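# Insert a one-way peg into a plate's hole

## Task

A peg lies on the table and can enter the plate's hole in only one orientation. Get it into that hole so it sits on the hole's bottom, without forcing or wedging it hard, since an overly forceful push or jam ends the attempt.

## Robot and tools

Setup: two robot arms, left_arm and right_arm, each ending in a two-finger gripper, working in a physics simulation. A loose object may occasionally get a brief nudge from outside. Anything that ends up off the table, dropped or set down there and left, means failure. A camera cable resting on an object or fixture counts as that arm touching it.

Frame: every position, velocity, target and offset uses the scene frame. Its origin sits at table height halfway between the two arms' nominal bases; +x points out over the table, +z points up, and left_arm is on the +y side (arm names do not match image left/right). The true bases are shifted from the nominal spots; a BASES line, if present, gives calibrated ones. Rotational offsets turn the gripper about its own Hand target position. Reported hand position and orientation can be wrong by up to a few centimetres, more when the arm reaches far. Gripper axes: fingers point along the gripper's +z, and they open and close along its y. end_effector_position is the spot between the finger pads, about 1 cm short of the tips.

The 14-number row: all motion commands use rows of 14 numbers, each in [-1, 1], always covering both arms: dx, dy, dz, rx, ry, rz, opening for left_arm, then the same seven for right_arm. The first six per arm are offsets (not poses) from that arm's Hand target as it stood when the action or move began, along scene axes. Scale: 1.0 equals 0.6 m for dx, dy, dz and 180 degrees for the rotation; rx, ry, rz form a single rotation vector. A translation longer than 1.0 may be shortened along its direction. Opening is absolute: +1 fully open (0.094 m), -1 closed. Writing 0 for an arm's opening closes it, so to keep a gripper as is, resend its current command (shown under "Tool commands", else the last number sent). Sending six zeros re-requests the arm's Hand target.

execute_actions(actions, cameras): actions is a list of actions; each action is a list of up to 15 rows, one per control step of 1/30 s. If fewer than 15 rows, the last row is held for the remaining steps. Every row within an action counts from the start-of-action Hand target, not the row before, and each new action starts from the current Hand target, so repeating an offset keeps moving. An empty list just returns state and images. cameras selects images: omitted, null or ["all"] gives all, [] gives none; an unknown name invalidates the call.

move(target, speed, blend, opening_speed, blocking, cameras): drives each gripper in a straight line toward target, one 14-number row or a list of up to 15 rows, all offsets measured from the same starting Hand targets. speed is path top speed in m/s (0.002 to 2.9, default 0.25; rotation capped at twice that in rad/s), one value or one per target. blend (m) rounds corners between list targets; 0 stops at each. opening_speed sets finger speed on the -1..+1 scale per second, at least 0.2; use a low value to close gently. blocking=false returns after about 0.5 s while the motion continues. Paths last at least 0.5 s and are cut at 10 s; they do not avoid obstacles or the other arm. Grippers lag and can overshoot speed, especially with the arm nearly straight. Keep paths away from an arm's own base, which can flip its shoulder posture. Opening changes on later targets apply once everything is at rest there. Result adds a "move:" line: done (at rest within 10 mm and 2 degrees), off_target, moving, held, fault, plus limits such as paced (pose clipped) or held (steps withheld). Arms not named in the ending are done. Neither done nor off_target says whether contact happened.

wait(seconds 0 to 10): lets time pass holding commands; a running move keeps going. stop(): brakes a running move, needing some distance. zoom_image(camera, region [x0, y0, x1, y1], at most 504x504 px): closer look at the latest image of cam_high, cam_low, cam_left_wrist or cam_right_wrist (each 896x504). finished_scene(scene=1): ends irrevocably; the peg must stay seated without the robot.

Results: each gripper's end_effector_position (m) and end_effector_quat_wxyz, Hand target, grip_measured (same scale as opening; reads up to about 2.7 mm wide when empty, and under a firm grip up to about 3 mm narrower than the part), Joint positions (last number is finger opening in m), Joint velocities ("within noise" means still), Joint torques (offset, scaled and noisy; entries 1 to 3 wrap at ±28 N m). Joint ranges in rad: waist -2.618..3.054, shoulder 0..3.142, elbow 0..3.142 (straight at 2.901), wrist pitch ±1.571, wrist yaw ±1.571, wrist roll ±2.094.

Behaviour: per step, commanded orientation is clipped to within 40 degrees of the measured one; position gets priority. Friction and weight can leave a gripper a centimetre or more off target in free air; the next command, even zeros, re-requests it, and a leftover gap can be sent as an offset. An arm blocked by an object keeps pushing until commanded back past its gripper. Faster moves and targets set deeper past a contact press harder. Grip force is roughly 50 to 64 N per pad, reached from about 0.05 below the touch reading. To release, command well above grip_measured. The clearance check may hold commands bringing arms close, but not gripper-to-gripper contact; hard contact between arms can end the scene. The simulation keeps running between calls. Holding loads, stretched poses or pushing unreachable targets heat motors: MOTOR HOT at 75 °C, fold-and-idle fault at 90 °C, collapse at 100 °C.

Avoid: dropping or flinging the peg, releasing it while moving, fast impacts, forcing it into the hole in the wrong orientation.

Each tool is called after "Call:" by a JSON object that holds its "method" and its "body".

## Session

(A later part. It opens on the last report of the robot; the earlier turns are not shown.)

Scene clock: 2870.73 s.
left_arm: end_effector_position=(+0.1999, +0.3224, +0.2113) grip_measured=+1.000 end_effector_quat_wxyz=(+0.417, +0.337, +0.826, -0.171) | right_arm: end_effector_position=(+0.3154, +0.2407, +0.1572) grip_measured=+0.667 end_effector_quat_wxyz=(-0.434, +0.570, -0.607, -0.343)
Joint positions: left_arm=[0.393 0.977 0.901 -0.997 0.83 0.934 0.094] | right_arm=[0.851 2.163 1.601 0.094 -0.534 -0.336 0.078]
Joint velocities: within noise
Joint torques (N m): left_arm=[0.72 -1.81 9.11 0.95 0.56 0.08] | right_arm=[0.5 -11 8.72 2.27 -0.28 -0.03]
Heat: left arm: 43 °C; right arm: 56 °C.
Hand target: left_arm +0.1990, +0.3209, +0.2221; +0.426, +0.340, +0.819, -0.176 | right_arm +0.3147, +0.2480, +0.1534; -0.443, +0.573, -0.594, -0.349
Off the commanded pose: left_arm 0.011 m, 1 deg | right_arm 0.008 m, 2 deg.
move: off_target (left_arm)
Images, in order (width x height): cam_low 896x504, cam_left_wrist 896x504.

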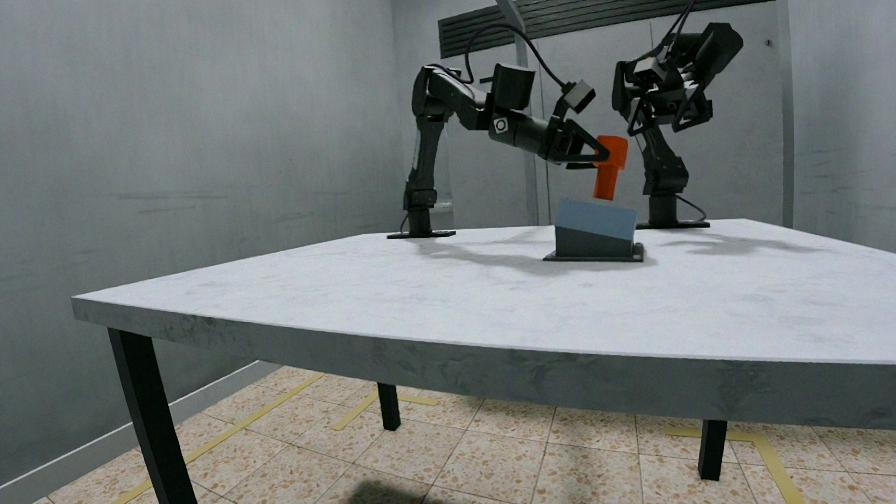

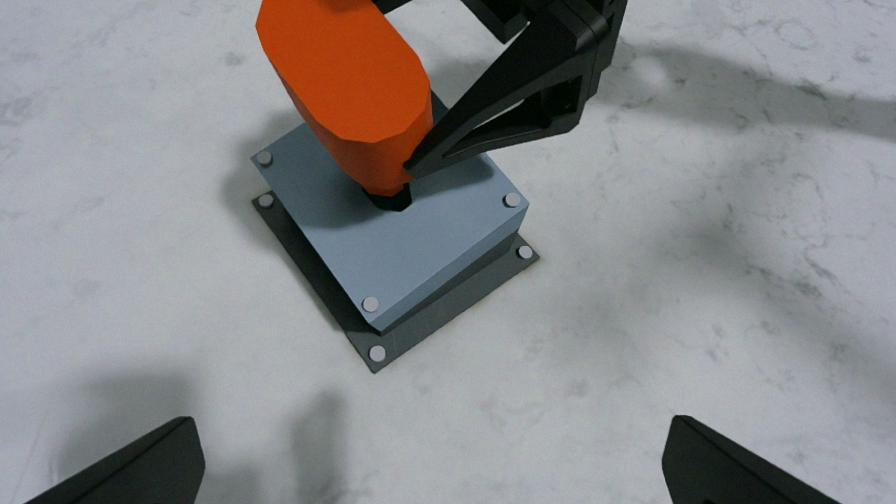

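Call:
{"method": "move", "body": {"target": [0, 0, 0, 0, 0, 0, 1.0, -0.007, -0.0012, -0.0145, 0, 0, 0, 0.4], "speed": 0.05, "cameras": ["cam_low", "cam_left_wrist"]}}

Call:
{"method": "zoom_image", "body": {"camera": "cam_left_wrist", "region": [350, 170, 430, 220]}}

Call:
{"method": "zoom_image", "body": {"camera": "cam_low", "region": [565, 150, 645, 220]}}

Scene clock: 3046.97 s.
left_arm: end_effector_position=(+0.1999, +0.3224, +0.2113) grip_measured=+1.000 end_effector_quat_wxyz=(+0.417, +0.337, +0.826, -0.171) | right_arm: end_effector_position=(+0.3107, +0.2406, +0.1494) grip_measured=+0.667 end_effector_quat_wxyz=(-0.434, +0.572, -0.605, -0.345)
Joint positions: left_arm=[0.393 0.977 0.901 -0.997 0.83 0.934 0.094] | right_arm=[0.857 2.163 1.566 0.132 -0.534 -0.336 0.078]
Joint velocities: within noise
Joint torques (N m): left_arm=[0.7 -1.83 9.1 0.96 0.57 0.08] | right_arm=[0.51 -10.95 8.49 2.24 -0.21 0]
Heat: left arm: 43 °C; right arm: 63 °C.
Hand target: left_arm +0.1990, +0.3209, +0.2221; +0.426, +0.340, +0.819, -0.176 | right_arm +0.3104, +0.2473, +0.1447; -0.443, +0.573, -0.594, -0.349
Off the commanded pose: left_arm 0.011 m, 1 deg | right_arm 0.008 m, 2 deg.
move: off_target (left_arm)
Images, in order (width x height): cam_low 896x504, cam_left_wrist 896x504.

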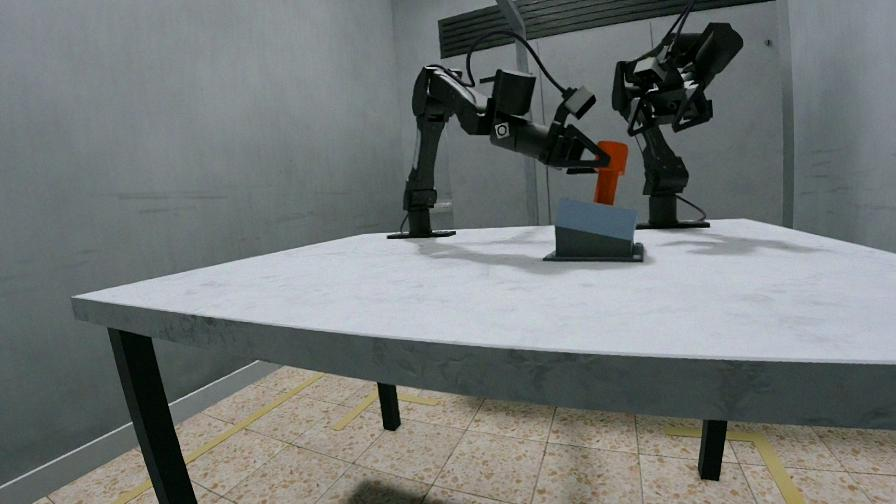

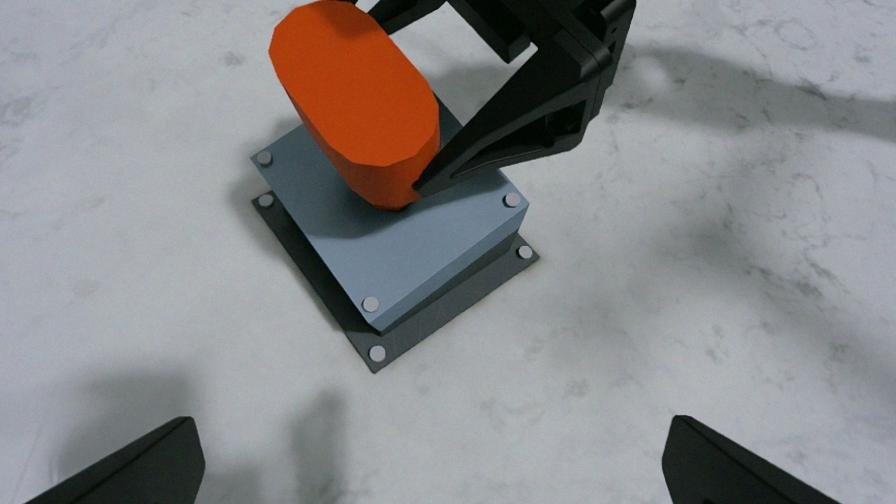

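Scaled by 6.300 from the camera's 896x504 image, which has a finer 1280x720 frame.

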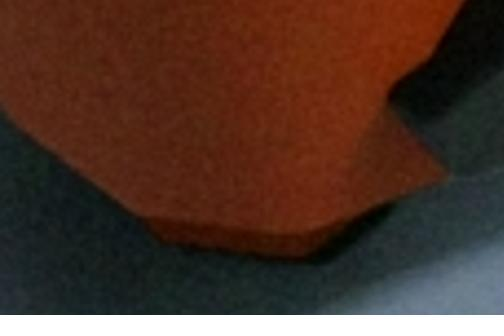

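Scaled by 6.300 from the camera's 896x504 image, which has a finer 1280x720 frame.

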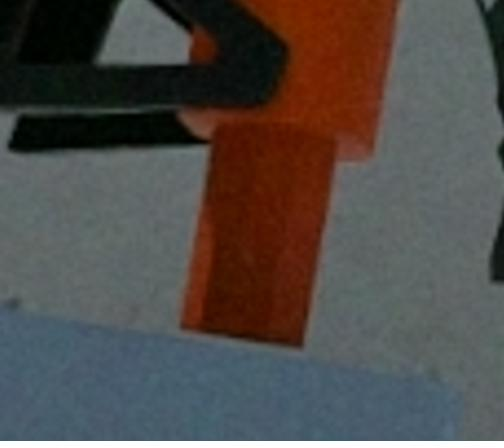

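Call:
{"method": "move", "body": {"target": [0, 0, 0, 0, 0, 0, 1.0, 0.0008, -0.02, -0.0025, 0, 0, 0, 0.4], "speed": 0.05, "cameras": ["cam_low", "cam_left_wrist"]}}

Call:
{"method": "zoom_image", "body": {"camera": "cam_left_wrist", "region": [350, 170, 430, 220]}}

Call:
{"method": "zoom_image", "body": {"camera": "cam_low", "region": [565, 150, 645, 220]}}

Scene clock: 3074.23 s.
left_arm: end_effector_position=(+0.1999, +0.3224, +0.2113) grip_measured=+1.000 end_effector_quat_wxyz=(+0.417, +0.337, +0.826, -0.171) | right_arm: end_effector_position=(+0.3110, +0.2378, +0.1447) grip_measured=+0.667 end_effector_quat_wxyz=(-0.442, +0.571, -0.598, -0.348)
Joint positions: left_arm=[0.393 0.977 0.901 -0.997 0.83 0.934 0.094] | right_arm=[0.851 2.163 1.526 0.194 -0.544 -0.336 0.078]
Joint velocities: within noise
Joint torques (N m): left_arm=[0.75 -1.81 9.1 0.95 0.58 0.08] | right_arm=[-0.47 -13.16 7.41 1.81 -0.28 -0.08]
Heat: left arm: 43 °C; right arm: 63 °C.
Hand target: left_arm +0.1990, +0.3209, +0.2221; +0.426, +0.340, +0.819, -0.176 | right_arm +0.3110, +0.2353, +0.1433; -0.443, +0.573, -0.594, -0.349
Off the commanded pose: left_arm 0.011 m, 1 deg | right_arm 0.003 m, 1 deg.
move: off_target (left_arm)
Images, in order (width x height): cam_low 896x504, cam_left_wrist 896x504.

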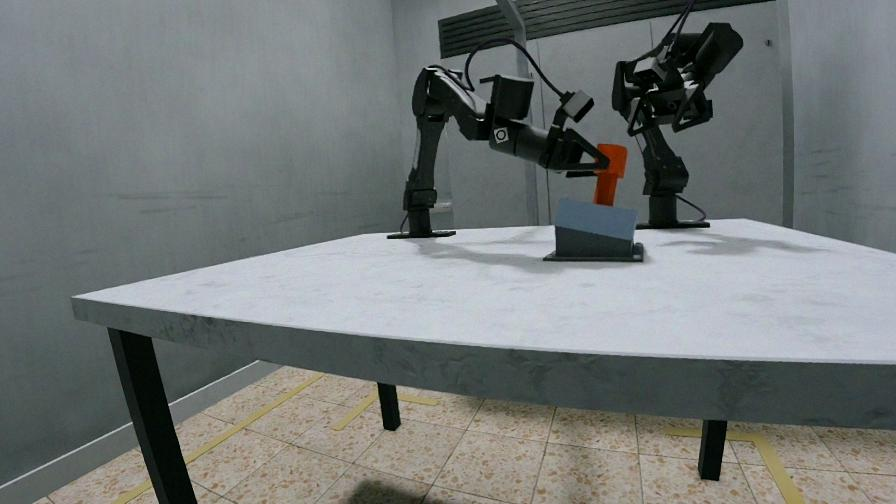

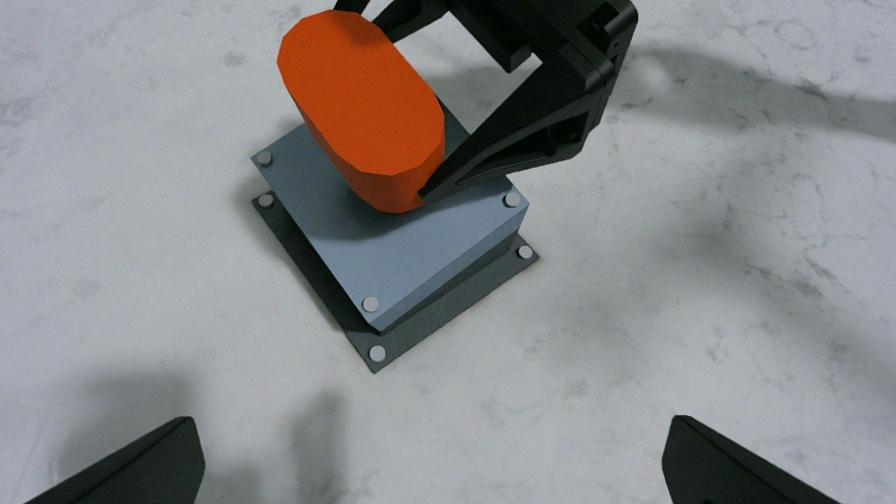

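Scaled by 6.300 from the camera's 896x504 image, which has a finer 1280x720 frame.

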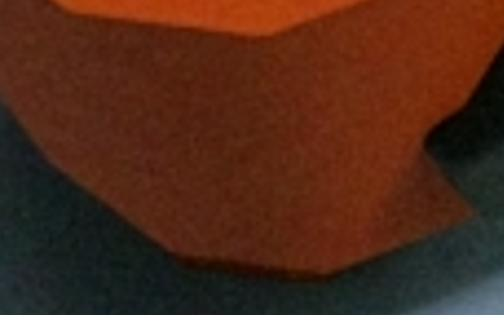

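Scaled by 6.300 from the camera's 896x504 image, which has a finer 1280x720 frame.

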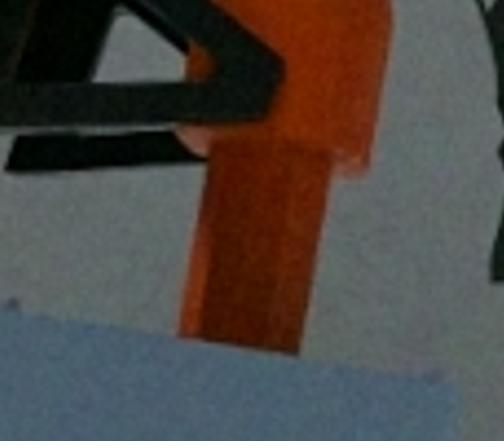

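Call:
{"method": "move", "body": {"target": [0, 0, 0, 0, 0, 0, 1.0, 0.0075, -0.0075, -0.005, 0, 0, 0, 0.4], "speed": 0.04, "cameras": ["cam_low", "cam_left_wrist"]}}

Call:
{"method": "zoom_image", "body": {"camera": "cam_left_wrist", "region": [350, 170, 430, 220]}}

Call:
{"method": "zoom_image", "body": {"camera": "cam_low", "region": [565, 150, 645, 220]}}

Scene clock: 3102.20 s.
left_arm: end_effector_position=(+0.1999, +0.3224, +0.2113) grip_measured=+1.000 end_effector_quat_wxyz=(+0.417, +0.337, +0.826, -0.171) | right_arm: end_effector_position=(+0.3111, +0.2359, +0.1448) grip_measured=+0.667 end_effector_quat_wxyz=(-0.442, +0.571, -0.594, -0.354)
Joint positions: left_arm=[0.393 0.977 0.901 -0.997 0.83 0.934 0.094] | right_arm=[0.844 2.163 1.52 0.203 -0.564 -0.336 0.078]
Joint velocities: within noise
Joint torques (N m): left_arm=[0.72 -1.8 9.11 0.95 0.56 0.08] | right_arm=[-1.01 -12.82 7.38 1.75 -0.18 -0.13]
Heat: left arm: 43 °C; right arm: 67 °C.
Hand target: left_arm +0.1990, +0.3209, +0.2221; +0.426, +0.340, +0.819, -0.176 | right_arm +0.3153, +0.2308, +0.1402; -0.443, +0.573, -0.594, -0.349
Off the commanded pose: left_arm 0.011 m, 1 deg | right_arm 0.008 m, 1 deg.
move: off_target (left_arm)
Images, in order (width x height): cam_low 896x504, cam_left_wrist 896x504.

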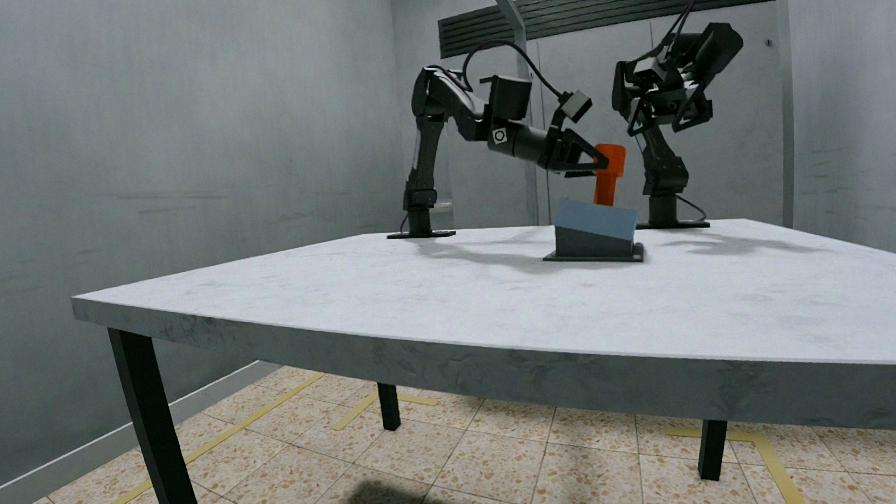

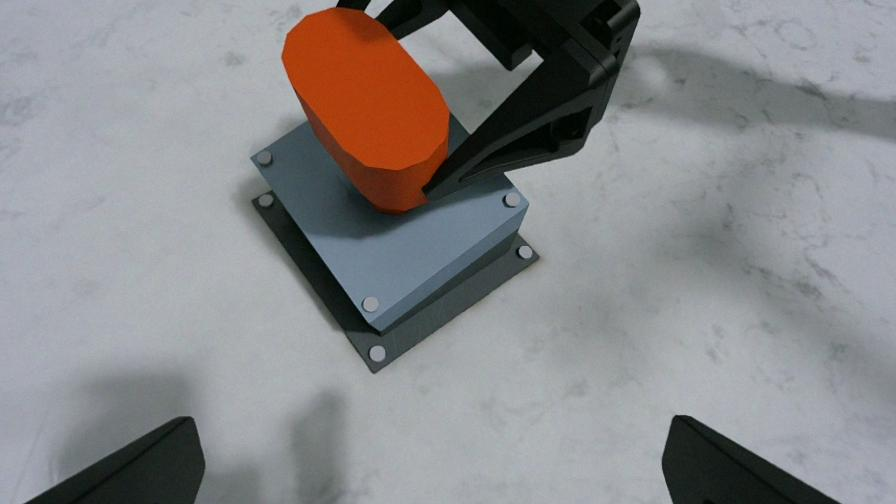

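Scaled by 6.300 from the camera's 896x504 image, which has a finer 1280x720 frame.

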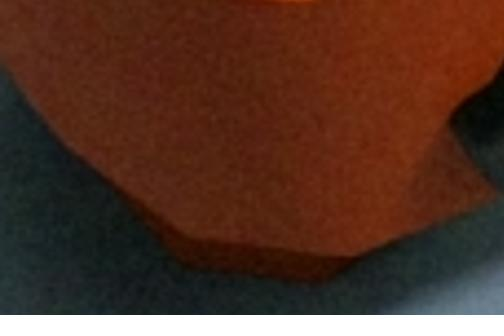

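Scaled by 6.300 from the camera's 896x504 image, which has a finer 1280x720 frame.

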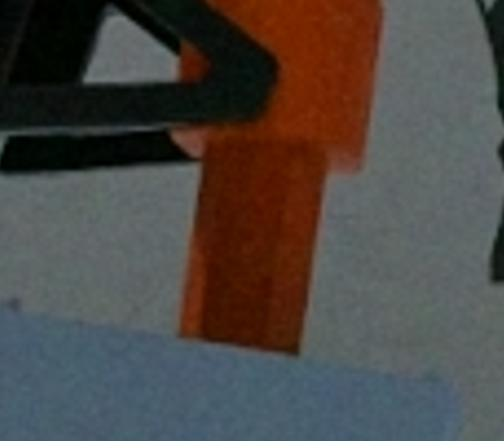

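Call:
{"method": "move", "body": {"target": [[0, 0, 0, 0, 0, 0, 1.0, -0.005, 0.005, 0.14, 0, 0, 0, 0.4], [0, 0, 0, 0, 0, 0, 1.0, 0.0, -0.78, 0.09, 0, 0, -0.45, 0.4]], "speed": [0.15, 0.35], "cameras": ["cam_high", "cam_right_wrist"]}}

Scene clock: 3113.80 s.
left_arm: end_effector_position=(+0.1998, +0.3224, +0.2113) grip_measured=+1.000 end_effector_quat_wxyz=(+0.417, +0.337, +0.826, -0.171) | right_arm: end_effector_position=(+0.3143, -0.2360, +0.1794) grip_measured=+0.667 end_effector_quat_wxyz=(+0.540, -0.059, +0.839, -0.026)
Joint positions: left_arm=[0.393 0.977 0.901 -0.997 0.83 0.934 0.094] | right_arm=[0.189 0.946 0.506 0.008 0.14 -0.055 0.078]
Joint velocities: within noise
Joint torques (N m): left_arm=[0.73 -1.81 9.1 0.95 0.56 0.08] | right_arm=[-0.31 -4.79 8.91 2.14 0.07 0.11]
Heat: left arm: 44 °C; right arm: 67 °C.
Hand target: left_arm +0.1990, +0.3209, +0.2220; +0.426, +0.340, +0.820, -0.177 | right_arm +0.3153, -0.2372, +0.1943; +0.564, -0.050, +0.824, -0.022
Off the commanded pose: left_arm 0.011 m, 1 deg | right_arm 0.015 m, 3 deg.
move: off_target (left_arm, right_arm)
Images, in order (width x height): cam_high 896x504, cam_right_wrist 896x504.

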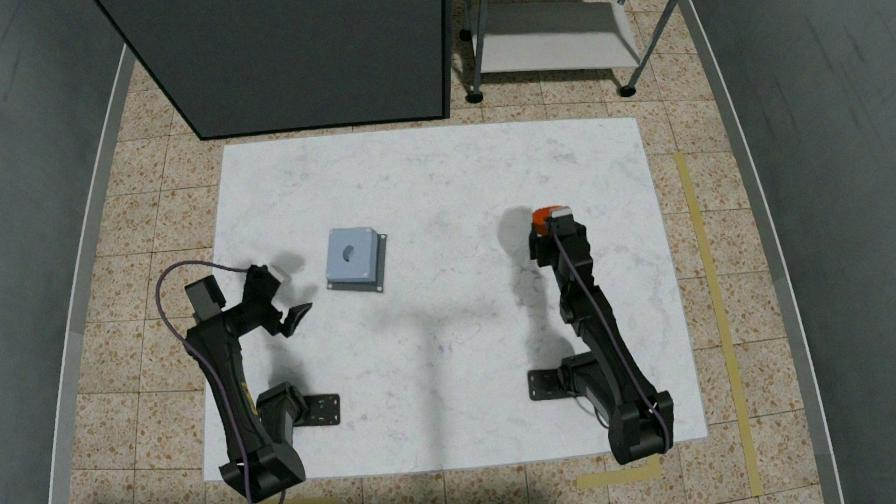

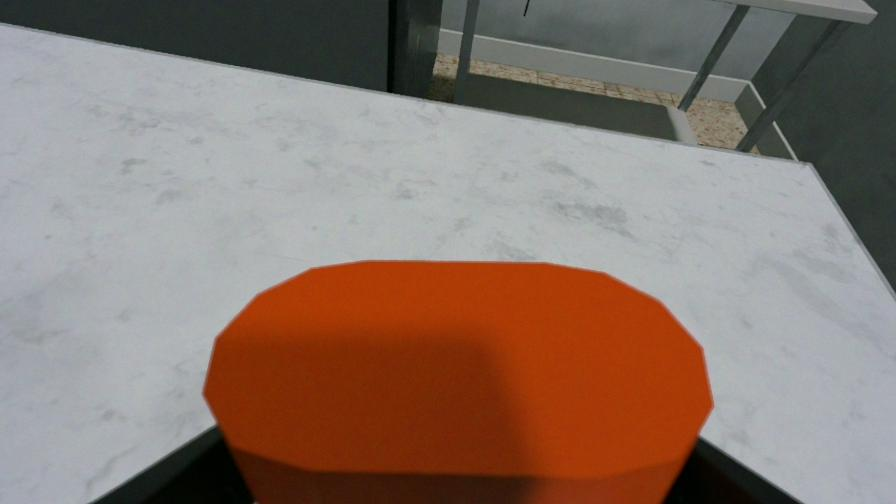

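Call:
{"method": "move", "body": {"target": [[0, 0, 0, 0, 0, 0, 1.0, -0.0305, 0.8337, 0.0595, 0, 0, 0.45, 0.4], [0, 0, 0, 0, 0, 0, 1.0, -0.0048, 0.8080, 0.0167, 0, 0, 0.45, 0.4], [0, 0, 0, 0, 0, 0, 1.0, 0.0070, 0.7928, -0.0730, 0, 0, 0.45, 0.4]], "speed": [0.35, 0.08, 0.05], "cameras": ["cam_low", "cam_left_wrist"]}}

Call:
{"method": "zoom_image", "body": {"camera": "cam_left_wrist", "region": [350, 170, 430, 220]}}

Call:
{"method": "zoom_image", "body": {"camera": "cam_low", "region": [545, 130, 665, 240]}}

Scene clock: 3249.70 s.
left_arm: end_effector_position=(+0.1998, +0.3224, +0.2113) grip_measured=+1.000 end_effector_quat_wxyz=(+0.417, +0.337, +0.826, -0.171) | right_arm: end_effector_position=(+0.3166, +0.2347, +0.1538) grip_measured=+0.667 end_effector_quat_wxyz=(-0.433, +0.570, -0.609, -0.342)
Joint positions: left_arm=[0.393 0.977 0.901 -0.997 0.83 0.934 0.094] | right_arm=[0.842 2.153 1.575 0.105 -0.54 -0.341 0.078]
Joint velocities: within noise
Joint torques (N m): left_arm=[0.75 -1.83 9.1 0.96 0.57 0.08] | right_arm=[-0.46 -10.89 8.62 2.24 -0.43 -0.09]
Heat: left arm: 44 °C; right arm: 51 °C.
Hand target: left_arm +0.1990, +0.3209, +0.2220; +0.426, +0.340, +0.820, -0.177 | right_arm +0.3195, +0.2384, +0.1503; -0.443, +0.573, -0.594, -0.350
Off the commanded pose: left_arm 0.011 m, 1 deg | right_arm 0.006 m, 2 deg.
move: off_target (left_arm)
Images, in order (width x height): cam_low 896x504, cam_left_wrist 896x504.

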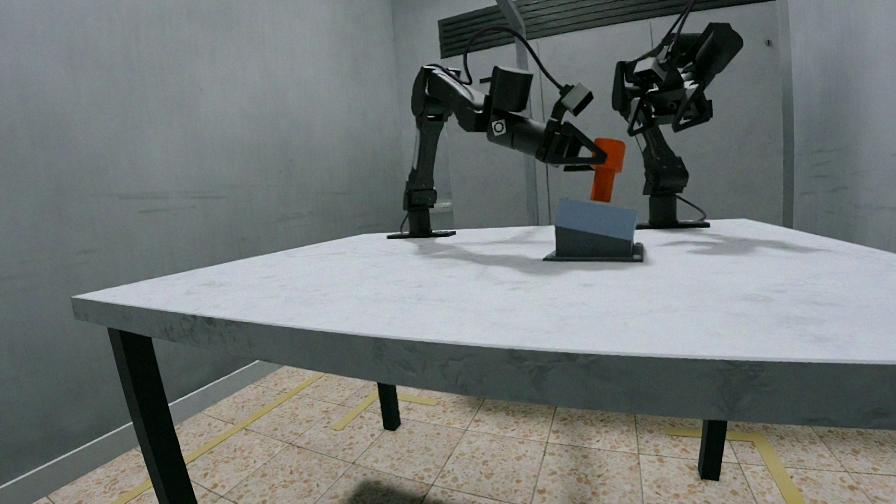

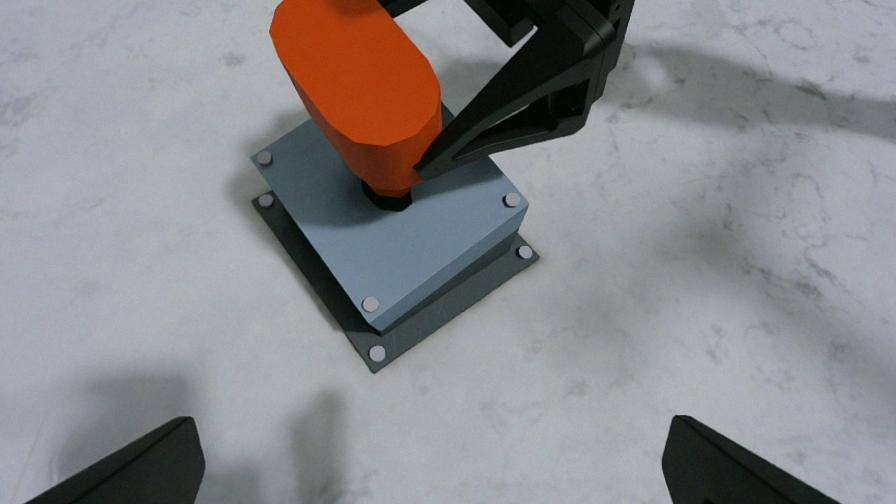

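Scaled by 6.300 from the camera's 896x504 image, which has a finer 1280x720 frame.

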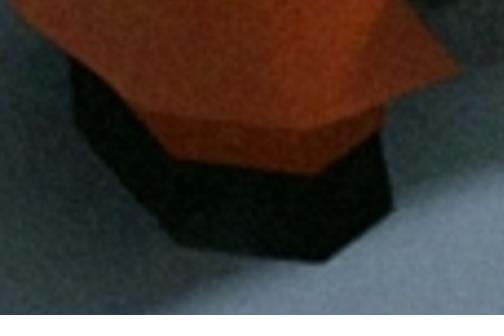

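Scaled by 4.200 from the camera's 896x504 image, which has a finer 1280x720 frame.

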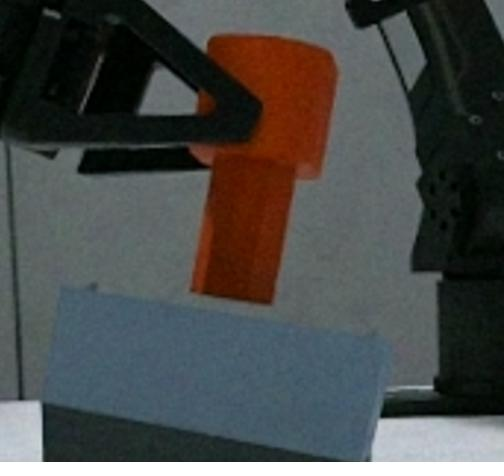

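Call:
{"method": "move", "body": {"target": [[0, 0, 0, 0, 0, 0, 1.0, 0, 0, 0.1412, 0, 0, 0, 0.4], [0, 0, 0, 0, 0, 0, 1.0, -0.0325, -0.264, 0.1495, 0, 0, -0.2, 0.4], [0, 0, 0, 0, 0, 0, 1.0, -0.0375, 0.046, 0.1328, 0, 0, 0, 0.4], [0, 0, 0, 0, 0, 0, 1.0, -0.0167, 0.0227, 0.0827, 0, 0, 0, 0.4], [0, 0, 0, 0, 0, 0, 1.0, -0.0048, 0.0068, -0.0085, 0, 0, 0, 0.4]], "speed": [0.15, 0.3, 0.3, 0.08, 0.05], "cameras": ["cam_low", "cam_left_wrist"]}}

Call:
{"method": "zoom_image", "body": {"camera": "cam_left_wrist", "region": [350, 170, 430, 220]}}

Call:
{"method": "zoom_image", "body": {"camera": "cam_low", "region": [545, 130, 665, 240]}}

Scene clock: 3317.33 s.
left_arm: end_effector_position=(+0.1998, +0.3224, +0.2113) grip_measured=+1.000 end_effector_quat_wxyz=(+0.417, +0.337, +0.826, -0.171) | right_arm: end_effector_position=(+0.3138, +0.2388, +0.1489) grip_measured=+0.667 end_effector_quat_wxyz=(-0.433, +0.570, -0.609, -0.342)
Joint positions: left_arm=[0.393 0.977 0.901 -0.997 0.83 0.934 0.094] | right_arm=[0.852 2.164 1.571 0.123 -0.531 -0.335 0.078]
Joint velocities: within noise
Joint torques (N m): left_arm=[0.72 -1.83 9.09 0.95 0.56 0.08] | right_arm=[-0.46 -10.93 8.59 2.25 -0.43 -0.09]
Heat: left arm: 44 °C; right arm: 58 °C.
Hand target: left_arm +0.1990, +0.3209, +0.2221; +0.426, +0.340, +0.820, -0.176 | right_arm +0.3166, +0.2425, +0.1453; -0.443, +0.573, -0.594, -0.350
Off the commanded pose: left_arm 0.011 m, 1 deg | right_arm 0.006 m, 2 deg.
move: off_target (left_arm)
Images, in order (width x height): cam_low 896x504, cam_left_wrist 896x504.

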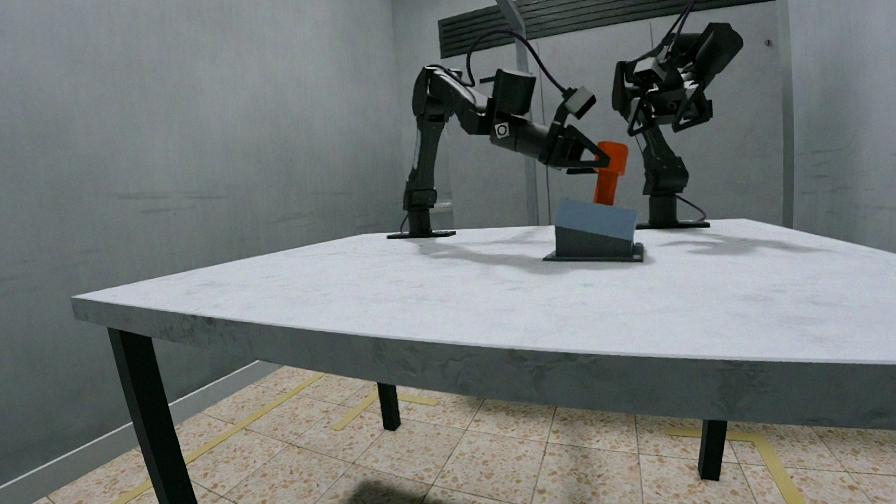

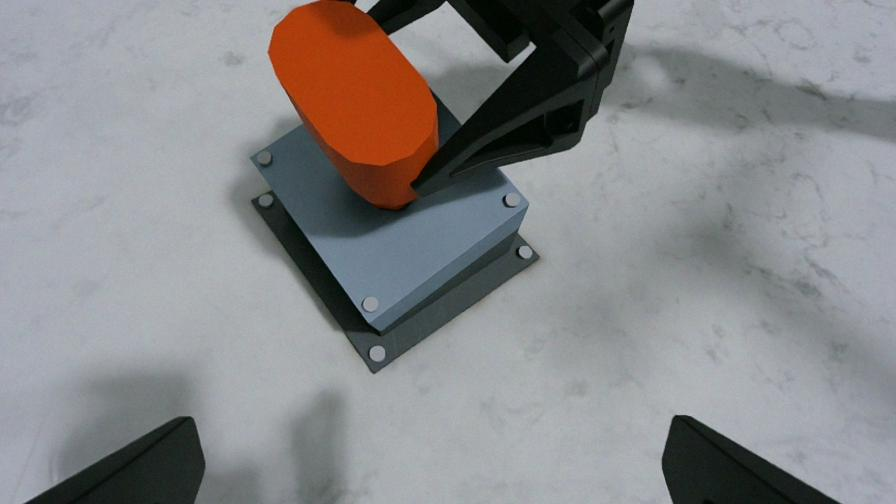

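Scaled by 6.300 from the camera's 896x504 image, which has a finer 1280x720 frame.

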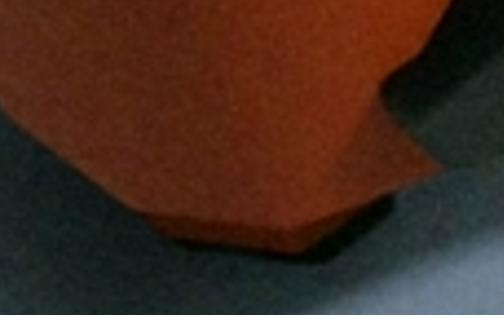

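Scaled by 4.200 from the camera's 896x504 image, which has a finer 1280x720 frame.

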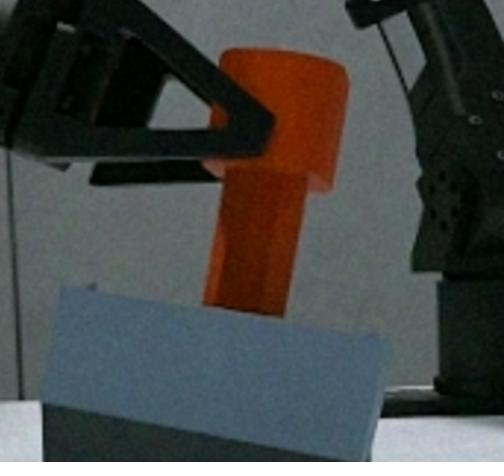

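Call:
{"method": "zoom_image", "body": {"camera": "cam_left_wrist", "region": [250, 0, 450, 160]}}

Scaled by 2.520 from the camera's 896x504 image, which has a finer 1280x720 frame.

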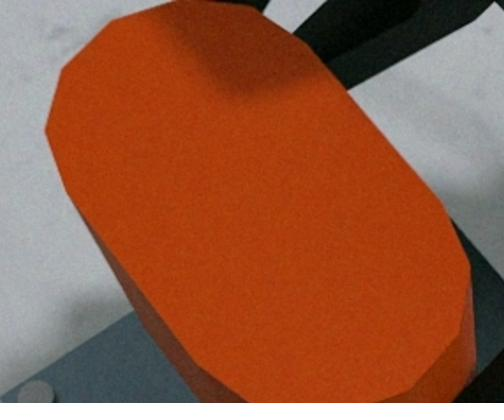

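Call:
{"method": "move", "body": {"target": [0, 0, 0, 0, 0, 0, 1.0, 0.0033, -0.0047, -0.0192, 0, 0, 0, 0.4], "speed": 0.03, "cameras": ["cam_low", "cam_left_wrist"]}}

Call:
{"method": "zoom_image", "body": {"camera": "cam_left_wrist", "region": [350, 170, 430, 220]}}

Call:
{"method": "zoom_image", "body": {"camera": "cam_low", "region": [545, 130, 665, 240]}}

Scene clock: 3364.10 s.
left_arm: end_effector_position=(+0.1998, +0.3224, +0.2113) grip_measured=+1.000 end_effector_quat_wxyz=(+0.417, +0.337, +0.826, -0.171) | right_arm: end_effector_position=(+0.3132, +0.2386, +0.1452) grip_measured=+0.667 end_effector_quat_wxyz=(-0.438, +0.571, -0.601, -0.348)
Joint positions: left_arm=[0.393 0.977 0.901 -0.997 0.83 0.934 0.094] | right_arm=[0.848 2.17 1.549 0.167 -0.547 -0.337 0.078]
Joint velocities: within noise
Joint torques (N m): left_arm=[0.72 -1.83 9.11 0.95 0.56 0.08] | right_arm=[-0.77 -10.29 8.13 2.19 -0.31 -0.1]
Heat: left arm: 44 °C; right arm: 59 °C.
Hand target: left_arm +0.1990, +0.3209, +0.2221; +0.426, +0.340, +0.820, -0.176 | right_arm +0.3187, +0.2397, +0.1338; -0.443, +0.573, -0.594, -0.350
Off the commanded pose: left_arm 0.011 m, 1 deg | right_arm 0.013 m, 1 deg.
move: off_target (left_arm, right_arm)
Images, in order (width x height): cam_low 896x504, cam_left_wrist 896x504.

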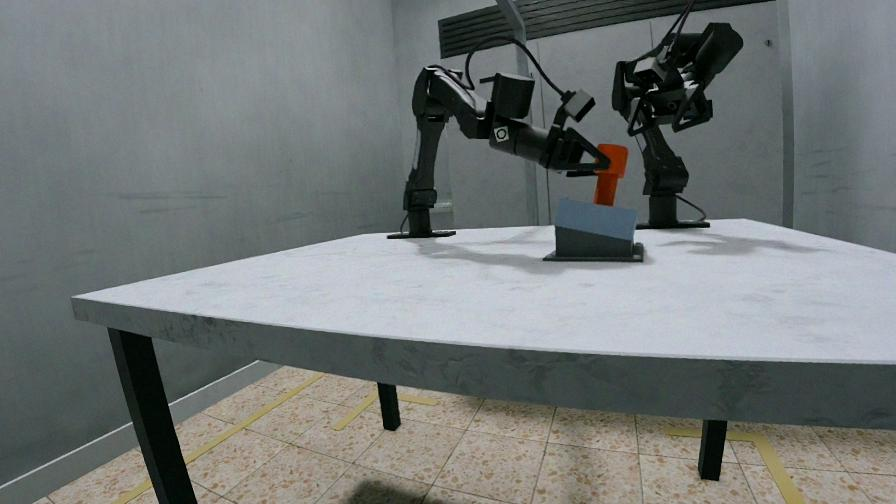

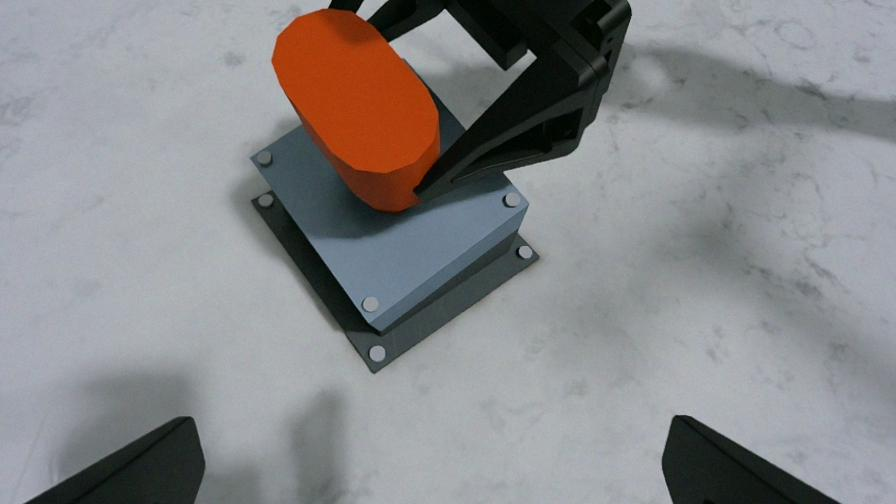

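Scaled by 6.300 from the camera's 896x504 image, which has a finer 1280x720 frame.

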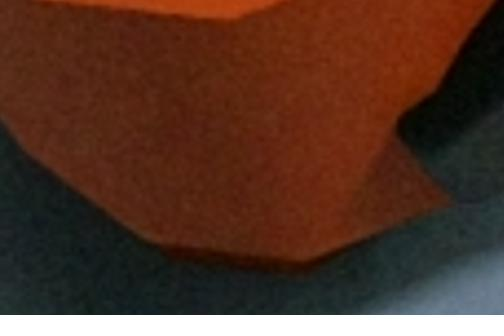

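Scaled by 4.200 from the camera's 896x504 image, which has a finer 1280x720 frame.

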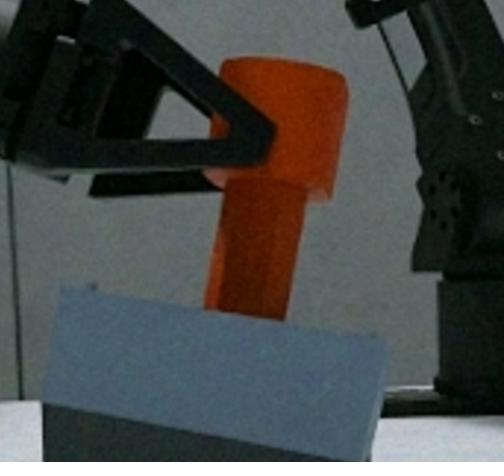

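Call:
{"method": "move", "body": {"target": [[0,0,0,0,0,0,1.0,0,0,0.1687,0,0,0,0.4],[0,0,0,0,0,0,1.0,-0.0312,-0.2662,0.1770,0,0,-0.2,0.4],[0,0,0,0,0,0,1.0,-0.0362,0.0438,0.1603,0,0,0,0.4],[0,0,0,0,0,0,1.0,-0.0148,0.0190,0.1102,0,0,0,0.4],[0,0,0,0,0,0,1.0,-0.0030,0.0032,0.0190,0,0,0,0.4]], "speed": [0.15,0.3,0.3,0.08,0.05], "cameras": ["cam_left_wrist","cam_low"]}}

Scene clock: 3489.27 s.
left_arm: end_effector_position=(+0.1998, +0.3224, +0.2113) grip_measured=+1.000 end_effector_quat_wxyz=(+0.417, +0.337, +0.826, -0.171) | right_arm: end_effector_position=(+0.3140, +0.2381, +0.1492) grip_measured=+0.667 end_effector_quat_wxyz=(-0.433, +0.570, -0.608, -0.343)
Joint positions: left_arm=[0.393 0.977 0.901 -0.997 0.83 0.934 0.094] | right_arm=[0.85 2.162 1.568 0.124 -0.532 -0.336 0.078]
Joint velocities: within noise
Joint torques (N m): left_arm=[0.72 -1.81 9.1 0.96 0.56 0.08] | right_arm=[-0.46 -10.89 8.54 2.23 -0.43 -0.09]
Heat: left arm: 44 °C; right arm: 56 °C.
Hand target: left_arm +0.1990, +0.3209, +0.2221; +0.426, +0.340, +0.820, -0.176 | right_arm +0.3168, +0.2417, +0.1451; -0.443, +0.573, -0.594, -0.350
Off the commanded pose: left_arm 0.011 m, 1 deg | right_arm 0.006 m, 2 deg.
move: off_target (left_arm)
Images, in order (width x height): cam_low 896x504, cam_left_wrist 896x504.

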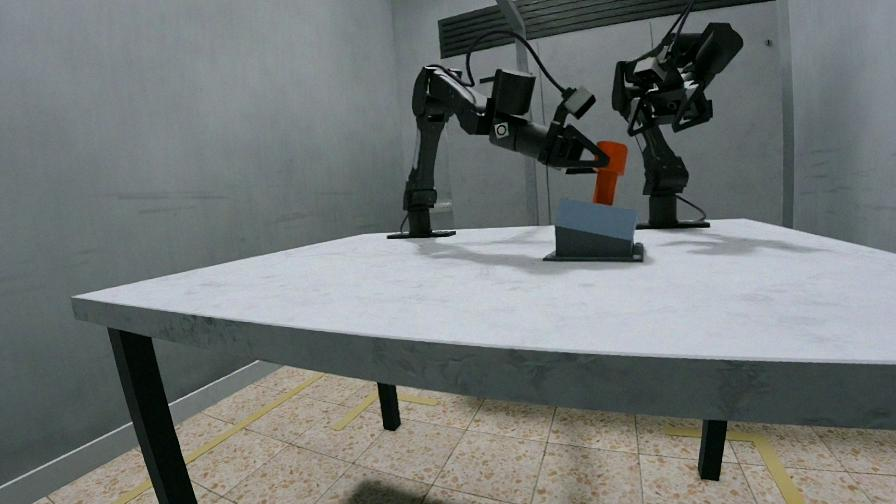

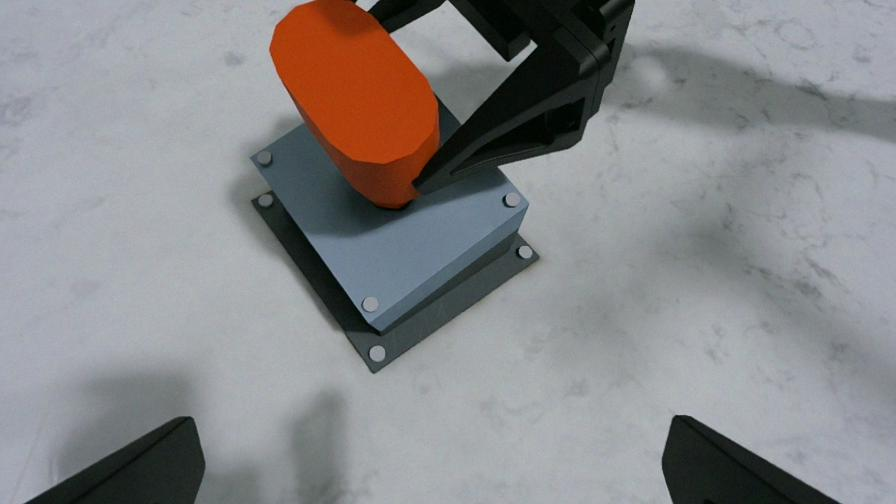

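Call:
{"method": "zoom_image", "body": {"camera": "cam_left_wrist", "region": [350, 170, 430, 220]}}

Call:
{"method": "move", "body": {"target": [0,0,0,0,0,0,1.0,0.0025,-0.0033,-0.0195,0,0,0,0.4], "speed": 0.03, "cameras": ["cam_left_wrist","cam_low"]}}

Scaled by 6.300 from the camera's 896x504 image, which has a finer 1280x720 frame.

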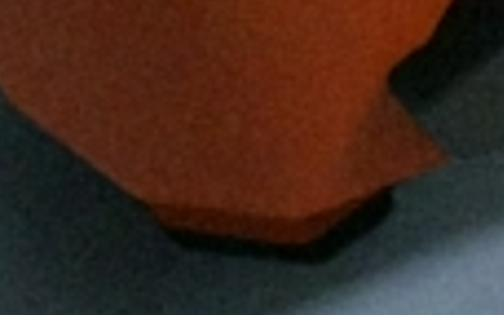

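Scene clock: 3496.13 s.
left_arm: end_effector_position=(+0.1998, +0.3224, +0.2113) grip_measured=+1.000 end_effector_quat_wxyz=(+0.417, +0.337, +0.826, -0.171) | right_arm: end_effector_position=(+0.3131, +0.2385, +0.1451) grip_measured=+0.667 end_effector_quat_wxyz=(-0.439, +0.571, -0.600, -0.348)
Joint positions: left_arm=[0.393 0.977 0.901 -0.997 0.83 0.934 0.094] | right_arm=[0.848 2.17 1.547 0.17 -0.548 -0.338 0.078]
Joint velocities: within noise
Joint torques (N m): left_arm=[0.76 -1.81 9.1 0.96 0.56 0.08] | right_arm=[-0.72 -10.28 8.14 2.19 -0.3 -0.07]
Heat: left arm: 44 °C; right arm: 56 °C.
Hand target: left_arm +0.1990, +0.3209, +0.2221; +0.426, +0.340, +0.820, -0.176 | right_arm +0.3183, +0.2397, +0.1334; -0.443, +0.573, -0.594, -0.350
Off the commanded pose: left_arm 0.011 m, 1 deg | right_arm 0.013 m, 1 deg.
move: off_target (left_arm, right_arm)
Images, in order (width x height): cam_low 896x504, cam_left_wrist 896x504.

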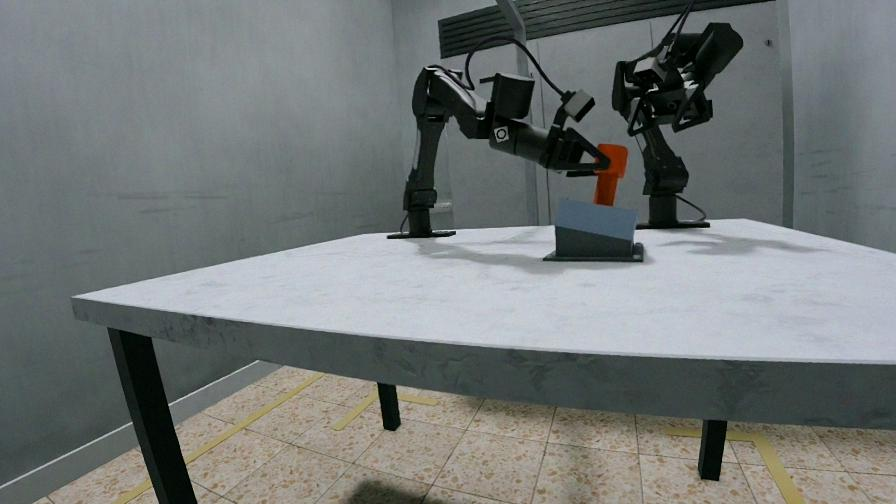

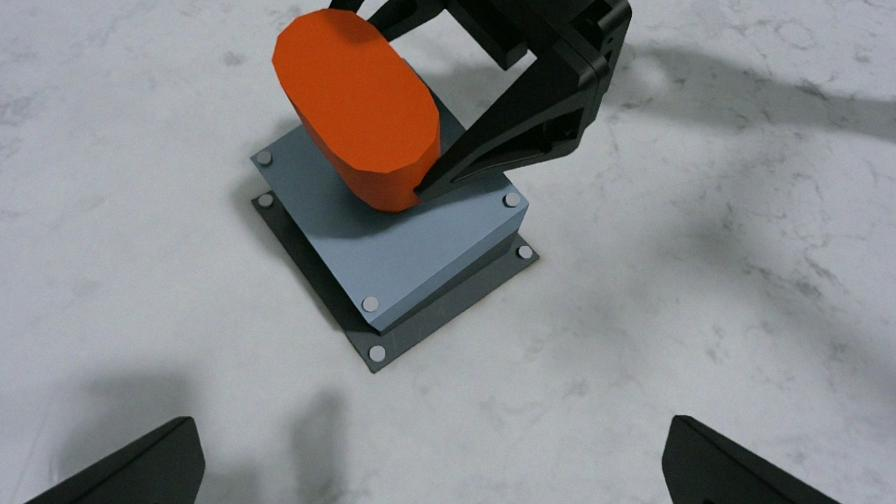

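Call:
{"method": "zoom_image", "body": {"camera": "cam_left_wrist", "region": [350, 170, 430, 220]}}

Scaled by 6.300 from the camera's 896x504 image, which has a finer 1280x720 frame.

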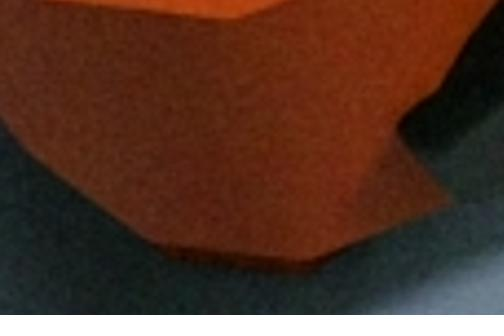

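Call:
{"method": "zoom_image", "body": {"camera": "cam_left_wrist", "region": [365, 185, 415, 220]}}

Call:
{"method": "zoom_image", "body": {"camera": "cam_low", "region": [540, 130, 660, 270]}}

Call:
{"method": "move", "body": {"target": [[0,0,0,0,0,0,1.0,0,0,0.1693,0,0,0,0.4],[0,0,0,0,0,0,1.0,-0.0050,-0.7948,0.1015,0,0,-0.45,0.4]], "speed": [0.15,0.35], "cameras": ["cam_left_wrist"]}}

Scaled by 10.080 from the camera's 896x504 image, which has a finer 1280x720 frame.

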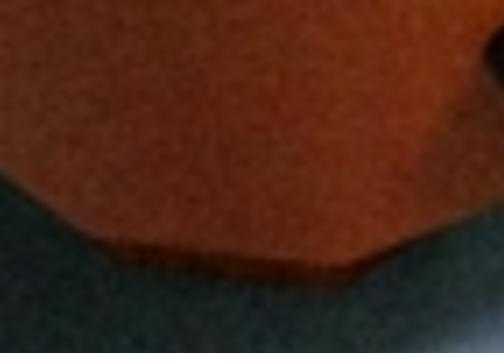

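Scaled by 3.600 from the camera's 896x504 image, which has a finer 1280x720 frame.

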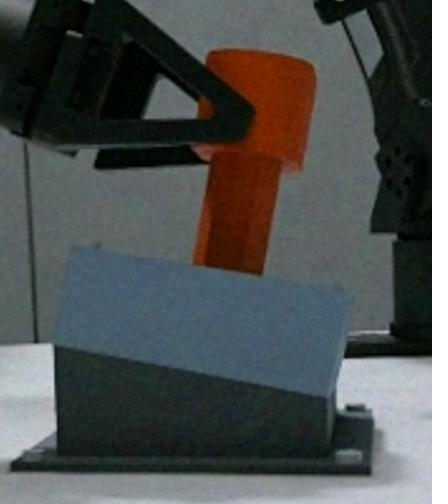

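Scene clock: 3632.57 s.
left_arm: end_effector_position=(+0.1998, +0.3224, +0.2113) grip_measured=+1.000 end_effector_quat_wxyz=(+0.417, +0.337, +0.826, -0.171) | right_arm: end_effector_position=(+0.3142, -0.2361, +0.1792) grip_measured=+0.667 end_effector_quat_wxyz=(+0.540, -0.059, +0.839, -0.026)
Joint positions: left_arm=[0.393 0.977 0.901 -0.997 0.83 0.934 0.094] | right_arm=[0.189 0.946 0.506 0.007 0.141 -0.054 0.078]
Joint velocities: within noise
Joint torques (N m): left_arm=[0.72 -1.81 9.11 0.96 0.57 0.08] | right_arm=[-0.32 -4.79 8.94 2.13 0.06 0.11]
Heat: left arm: 44 °C; right arm: 52 °C.
Hand target: left_arm +0.1990, +0.3209, +0.2221; +0.426, +0.340, +0.820, -0.176 | right_arm +0.3153, -0.2373, +0.1942; +0.564, -0.049, +0.824, -0.022
Off the commanded pose: left_arm 0.011 m, 1 deg | right_arm 0.015 m, 3 deg.
move: off_target (left_arm, right_arm)
Images, in order (width x height): cam_left_wrist 896x504.

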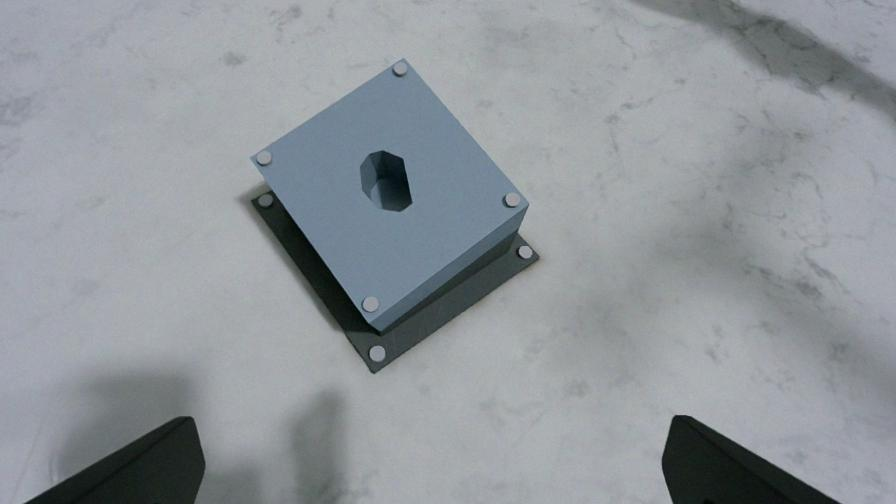

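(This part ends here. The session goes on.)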